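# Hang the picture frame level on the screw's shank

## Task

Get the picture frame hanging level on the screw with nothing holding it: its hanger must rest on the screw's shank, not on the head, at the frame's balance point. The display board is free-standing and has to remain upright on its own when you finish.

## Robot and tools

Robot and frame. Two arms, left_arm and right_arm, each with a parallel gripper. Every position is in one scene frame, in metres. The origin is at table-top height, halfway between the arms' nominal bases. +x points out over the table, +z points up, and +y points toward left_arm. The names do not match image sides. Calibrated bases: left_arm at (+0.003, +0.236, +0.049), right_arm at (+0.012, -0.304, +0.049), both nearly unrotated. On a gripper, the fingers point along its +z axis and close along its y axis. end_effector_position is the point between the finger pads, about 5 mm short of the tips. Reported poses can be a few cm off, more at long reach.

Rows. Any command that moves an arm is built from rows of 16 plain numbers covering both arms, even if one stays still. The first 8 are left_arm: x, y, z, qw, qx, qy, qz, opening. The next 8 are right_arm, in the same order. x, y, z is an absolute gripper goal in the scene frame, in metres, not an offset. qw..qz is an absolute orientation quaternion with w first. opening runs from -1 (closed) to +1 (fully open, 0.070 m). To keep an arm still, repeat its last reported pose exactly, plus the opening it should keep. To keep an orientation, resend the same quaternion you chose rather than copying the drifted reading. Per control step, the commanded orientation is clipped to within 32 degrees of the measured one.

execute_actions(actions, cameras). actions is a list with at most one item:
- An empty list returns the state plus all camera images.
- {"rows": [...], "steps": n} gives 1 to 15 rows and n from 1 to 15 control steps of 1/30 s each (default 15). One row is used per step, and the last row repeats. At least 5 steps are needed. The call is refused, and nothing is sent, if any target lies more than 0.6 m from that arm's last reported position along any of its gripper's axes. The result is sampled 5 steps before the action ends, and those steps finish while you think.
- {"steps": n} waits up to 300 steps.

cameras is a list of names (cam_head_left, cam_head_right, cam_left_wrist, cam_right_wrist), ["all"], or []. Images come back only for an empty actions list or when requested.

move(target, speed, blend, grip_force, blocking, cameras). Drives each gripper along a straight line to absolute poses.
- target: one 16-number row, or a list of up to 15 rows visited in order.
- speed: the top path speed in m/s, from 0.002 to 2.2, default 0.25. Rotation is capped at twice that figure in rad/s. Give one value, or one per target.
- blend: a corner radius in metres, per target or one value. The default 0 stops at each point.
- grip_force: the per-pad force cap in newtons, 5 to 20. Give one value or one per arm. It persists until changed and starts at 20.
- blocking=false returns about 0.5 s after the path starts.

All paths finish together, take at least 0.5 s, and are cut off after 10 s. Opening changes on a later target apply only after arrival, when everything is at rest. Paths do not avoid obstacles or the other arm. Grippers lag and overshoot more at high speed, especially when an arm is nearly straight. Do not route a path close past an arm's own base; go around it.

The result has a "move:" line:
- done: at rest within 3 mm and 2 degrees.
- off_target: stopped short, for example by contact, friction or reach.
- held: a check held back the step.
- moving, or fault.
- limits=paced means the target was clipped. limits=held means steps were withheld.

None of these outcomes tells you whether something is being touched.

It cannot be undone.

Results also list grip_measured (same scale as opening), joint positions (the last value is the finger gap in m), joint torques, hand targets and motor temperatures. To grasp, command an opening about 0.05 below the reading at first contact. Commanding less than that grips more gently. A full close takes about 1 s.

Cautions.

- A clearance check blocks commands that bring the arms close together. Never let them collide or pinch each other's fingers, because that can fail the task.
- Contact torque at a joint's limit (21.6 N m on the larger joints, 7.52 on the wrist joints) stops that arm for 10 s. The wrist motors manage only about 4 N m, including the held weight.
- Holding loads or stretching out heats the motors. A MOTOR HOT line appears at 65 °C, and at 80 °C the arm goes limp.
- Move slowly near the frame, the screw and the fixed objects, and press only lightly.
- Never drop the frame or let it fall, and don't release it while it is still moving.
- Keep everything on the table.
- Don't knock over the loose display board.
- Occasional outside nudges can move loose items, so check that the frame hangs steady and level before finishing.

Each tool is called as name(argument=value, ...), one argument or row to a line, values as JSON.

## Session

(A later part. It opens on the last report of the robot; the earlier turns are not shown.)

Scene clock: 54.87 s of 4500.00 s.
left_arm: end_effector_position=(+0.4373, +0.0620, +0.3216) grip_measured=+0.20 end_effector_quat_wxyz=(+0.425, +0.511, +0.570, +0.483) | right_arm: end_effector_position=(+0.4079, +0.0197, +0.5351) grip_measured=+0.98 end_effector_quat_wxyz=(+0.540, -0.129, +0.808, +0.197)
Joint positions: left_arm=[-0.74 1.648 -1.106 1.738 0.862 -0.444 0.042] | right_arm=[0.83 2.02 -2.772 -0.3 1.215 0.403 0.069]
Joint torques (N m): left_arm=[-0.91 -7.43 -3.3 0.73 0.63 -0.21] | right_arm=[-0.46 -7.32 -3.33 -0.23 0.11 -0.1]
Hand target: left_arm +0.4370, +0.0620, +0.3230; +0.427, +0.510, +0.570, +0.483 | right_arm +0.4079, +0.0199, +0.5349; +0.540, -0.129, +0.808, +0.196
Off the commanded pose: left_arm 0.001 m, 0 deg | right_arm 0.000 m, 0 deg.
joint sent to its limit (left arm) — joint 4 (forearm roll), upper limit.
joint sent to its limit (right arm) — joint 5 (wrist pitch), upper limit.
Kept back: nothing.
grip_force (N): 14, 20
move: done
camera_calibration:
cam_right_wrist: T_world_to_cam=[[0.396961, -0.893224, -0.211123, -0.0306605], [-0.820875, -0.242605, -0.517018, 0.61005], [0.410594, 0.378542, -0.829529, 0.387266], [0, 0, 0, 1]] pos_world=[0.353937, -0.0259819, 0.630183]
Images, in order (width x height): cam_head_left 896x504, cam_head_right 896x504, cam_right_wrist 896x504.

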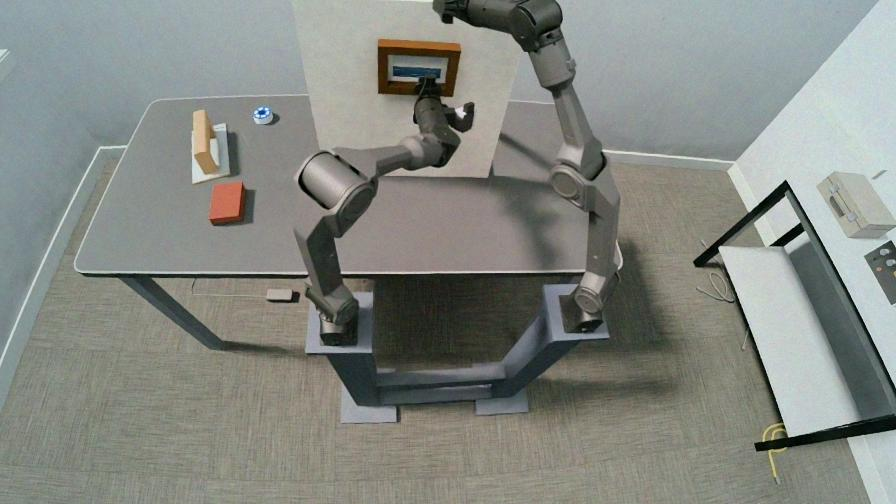

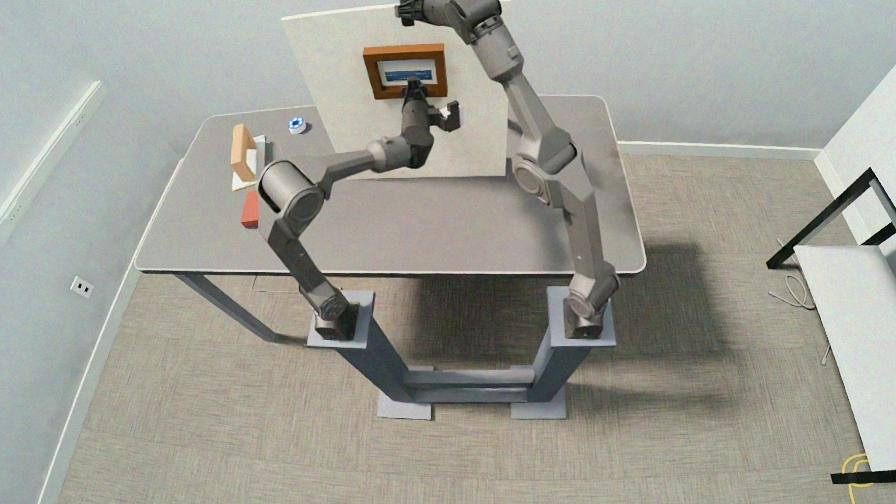

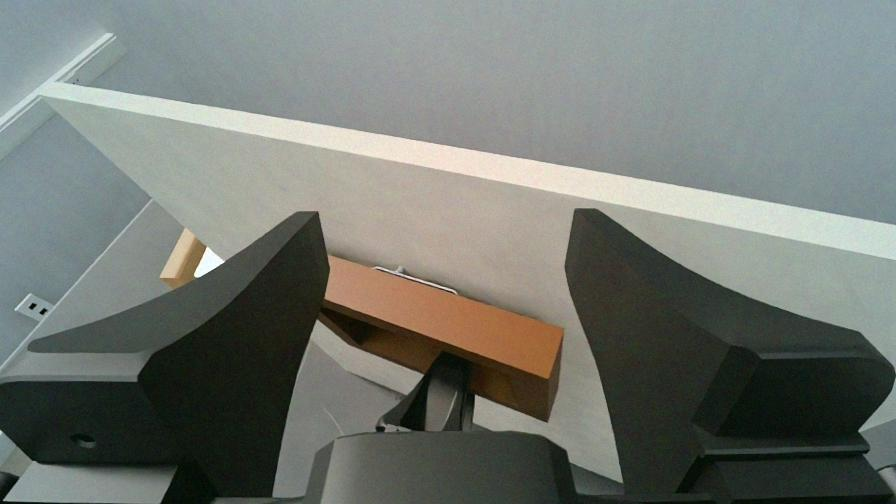

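move(
  target=[0.385,0.062,0.3235,0.427,0.510,0.570,0.483,0.2,0.408,0.02,0.535,0.539,-0.129,0.809,0.196,0.98],
  speed=0.05,
  cameras=["cam_right_wrist","cam_head_left","cam_head_right"],
)

zoom_image(
  camera="cam_right_wrist",
  region=[340, 240, 460, 308],
)

zoom_image(
  camera="cam_head_left",
  region=[370, 20, 470, 100],
)

zoom_image(
  camera="cam_head_right",
  region=[350, 20, 450, 100],
)

Scene clock: 56.83 s of 4500.00 s.
left_arm: end_effector_position=(+0.3846, +0.0620, +0.3235) grip_measured=+0.20 end_effector_quat_wxyz=(+0.427, +0.510, +0.570, +0.483) | right_arm: end_effector_position=(+0.4079, +0.0197, +0.5351) grip_measured=+0.98 end_effector_quat_wxyz=(+0.540, -0.129, +0.808, +0.197)
Joint positions: left_arm=[-0.878 1.524 -0.965 1.68 0.988 -0.45 0.042] | right_arm=[0.83 2.02 -2.772 -0.3 1.215 0.403 0.069]
Joint torques (N m): left_arm=[0.59 -5.82 -2.95 0.68 0.23 -0.04] | right_arm=[-0.45 -7.48 -3.2 -0.24 0.09 -0.09]
Hand target: left_arm +0.3850, +0.0620, +0.3235; +0.427, +0.510, +0.570, +0.483 | right_arm +0.4079, +0.0199, +0.5349; +0.540, -0.129, +0.808, +0.196
Off the commanded pose: left_arm 0.000 m, 0 deg | right_arm 0.000 m, 0 deg.
joint sent to its limit (right arm) — joint 5 (wrist pitch), upper limit.
Kept back: nothing.
grip_force (N): 14, 20
move: done
camera_calibration:
cam_right_wrist: T_world_to_cam=[[0.396961, -0.893224, -0.211123, -0.0306605], [-0.820875, -0.242605, -0.517018, 0.61005], [0.410594, 0.378542, -0.829529, 0.387266], [0, 0, 0, 1]] pos_world=[0.353937, -0.0259819, 0.630183]
Images, in order (width x height): cam_head_left 896x504, cam_head_right 896x504, cam_right_wrist 896x504.

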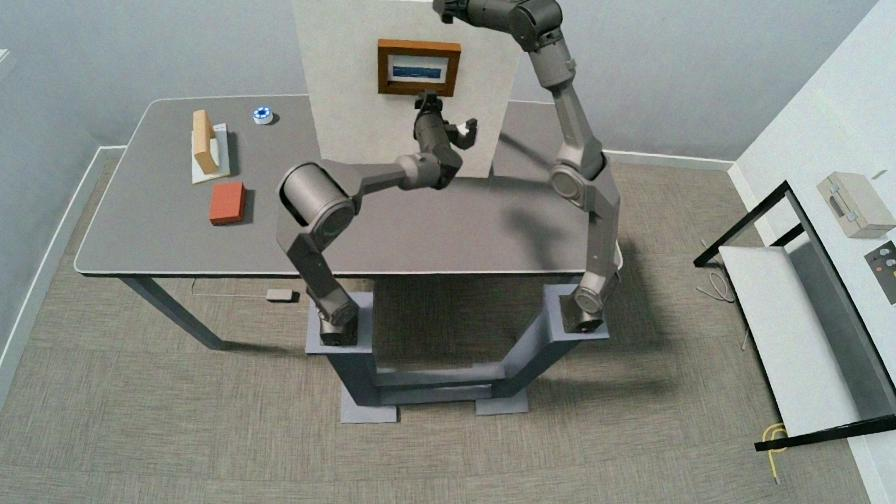

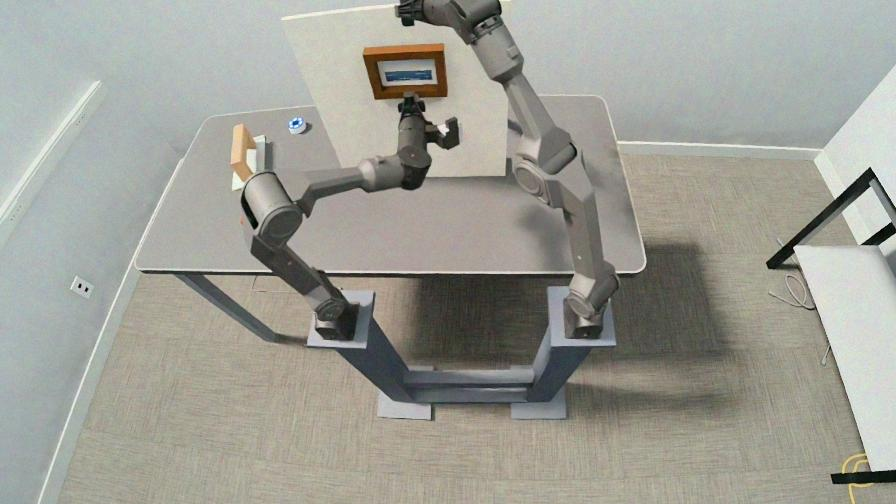

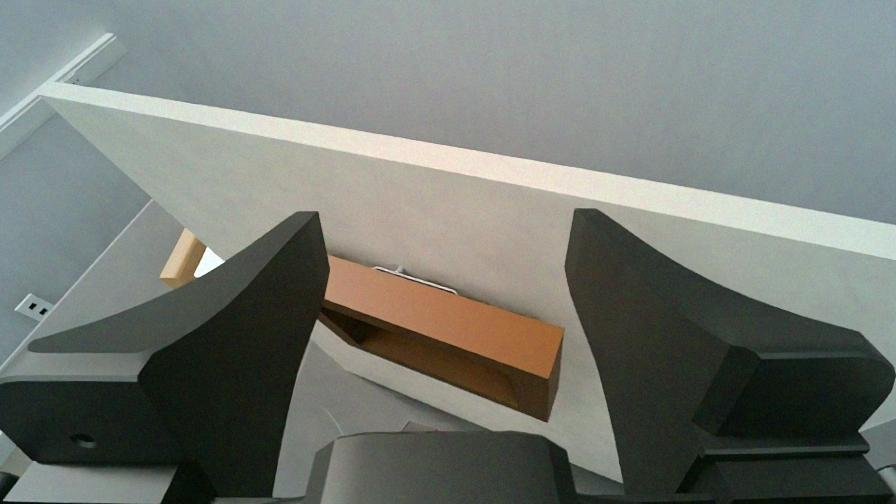

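Scaled by 4.200 from the camera's 896x504 image, which has a finer 1280x720 frame.

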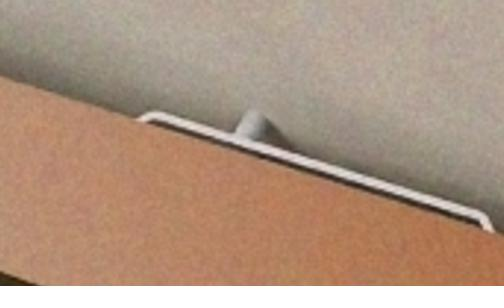

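Scaled by 5.040 from the camera's 896x504 image, which has a finer 1280x720 frame.

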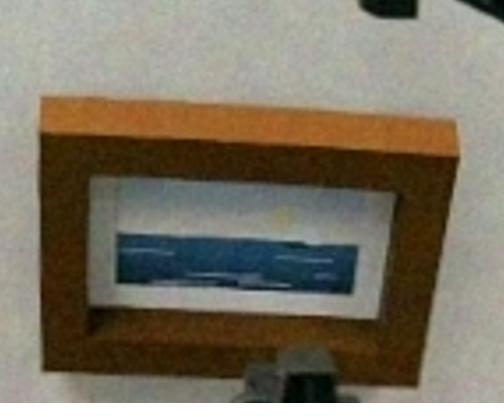

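Scaled by 5.040 from the camera's 896x504 image, which has a finer 1280x720 frame.

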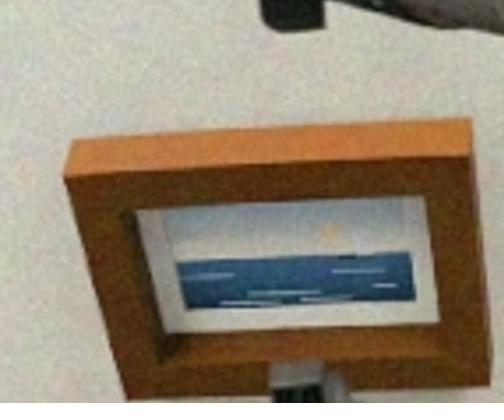

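move(
  target=[
    [0.30,0.10,0.29,0.427,0.510,0.570,0.483,0.2,0.36,-0.15,0.50,0.539,-0.129,0.809,0.196,0.98],
  ],
  speed=0.2,
  cameras=["cam_head_left","cam_head_right"],
)

zoom_image(
  camera="cam_head_left",
  region=[340, 10, 500, 110],
)

zoom_image(
  camera="cam_head_right",
  region=[320, 10, 480, 110],
)

Scene clock: 61.53 s of 4500.00 s.
left_arm: end_effector_position=(+0.2998, +0.1002, +0.2900) grip_measured=+0.20 end_effector_quat_wxyz=(+0.427, +0.510, +0.570, +0.483) | right_arm: end_effector_position=(+0.3598, -0.1501, +0.5004) grip_measured=+0.98 end_effector_quat_wxyz=(+0.540, -0.129, +0.809, +0.196)
Joint positions: left_arm=[-1.11 1.303 -0.601 1.625 1.197 -0.59 0.042] | right_arm=[0.333 1.274 -1.611 0.261 0.795 -0.063 0.069]
Joint torques (N m): left_arm=[0.35 -2.95 -3 0.8 0.4 -0.02] | right_arm=[0.23 -2.5 -3.99 0 -0.62 0.23]
Hand target: left_arm +0.3000, +0.1000, +0.2900; +0.427, +0.510, +0.570, +0.483 | right_arm +0.3600, -0.1500, +0.5000; +0.539, -0.129, +0.809, +0.196
Off the commanded pose: left_arm 0.000 m, 0 deg | right_arm 0.000 m, 0 deg.
Kept back: nothing.
grip_force (N): 14, 20
move: done
Images, in order (width x height): cam_head_left 896x504, cam_head_right 896x504.

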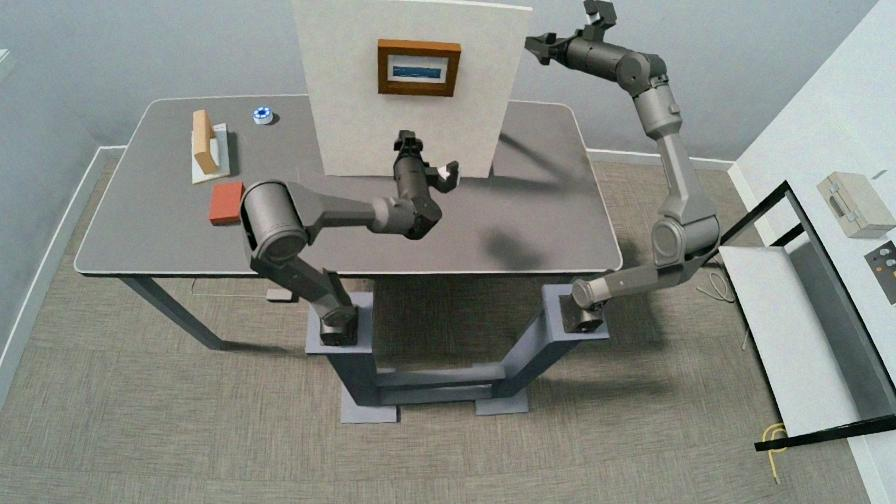

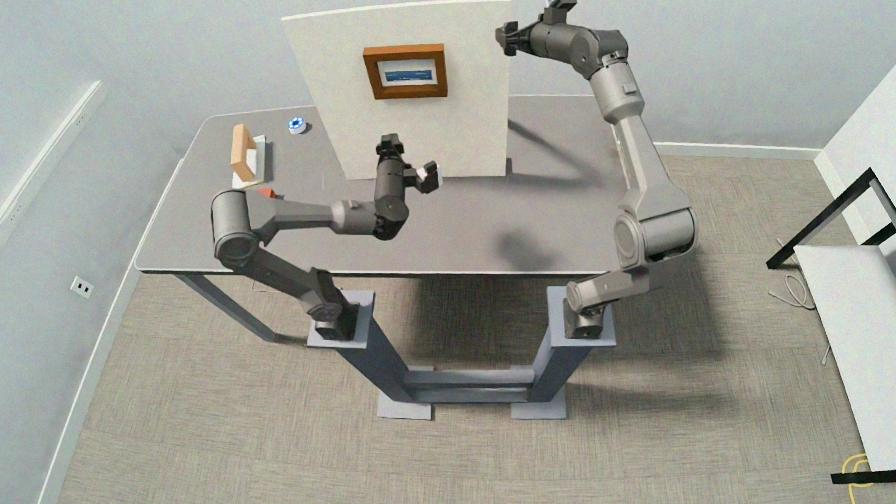

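Scaled by 3.150 from the camera's 896x504 image, which has a finer 1280x720 frame.

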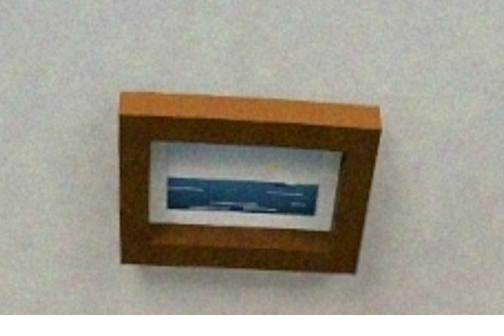

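Scaled by 3.150 from the camera's 896x504 image, which has a finer 1280x720 frame.

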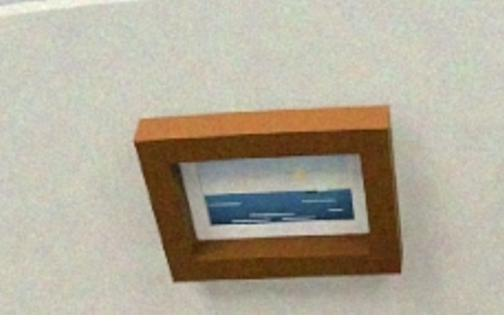

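finished_scene(
  scene=2,
)

The scene is finished: the task was done.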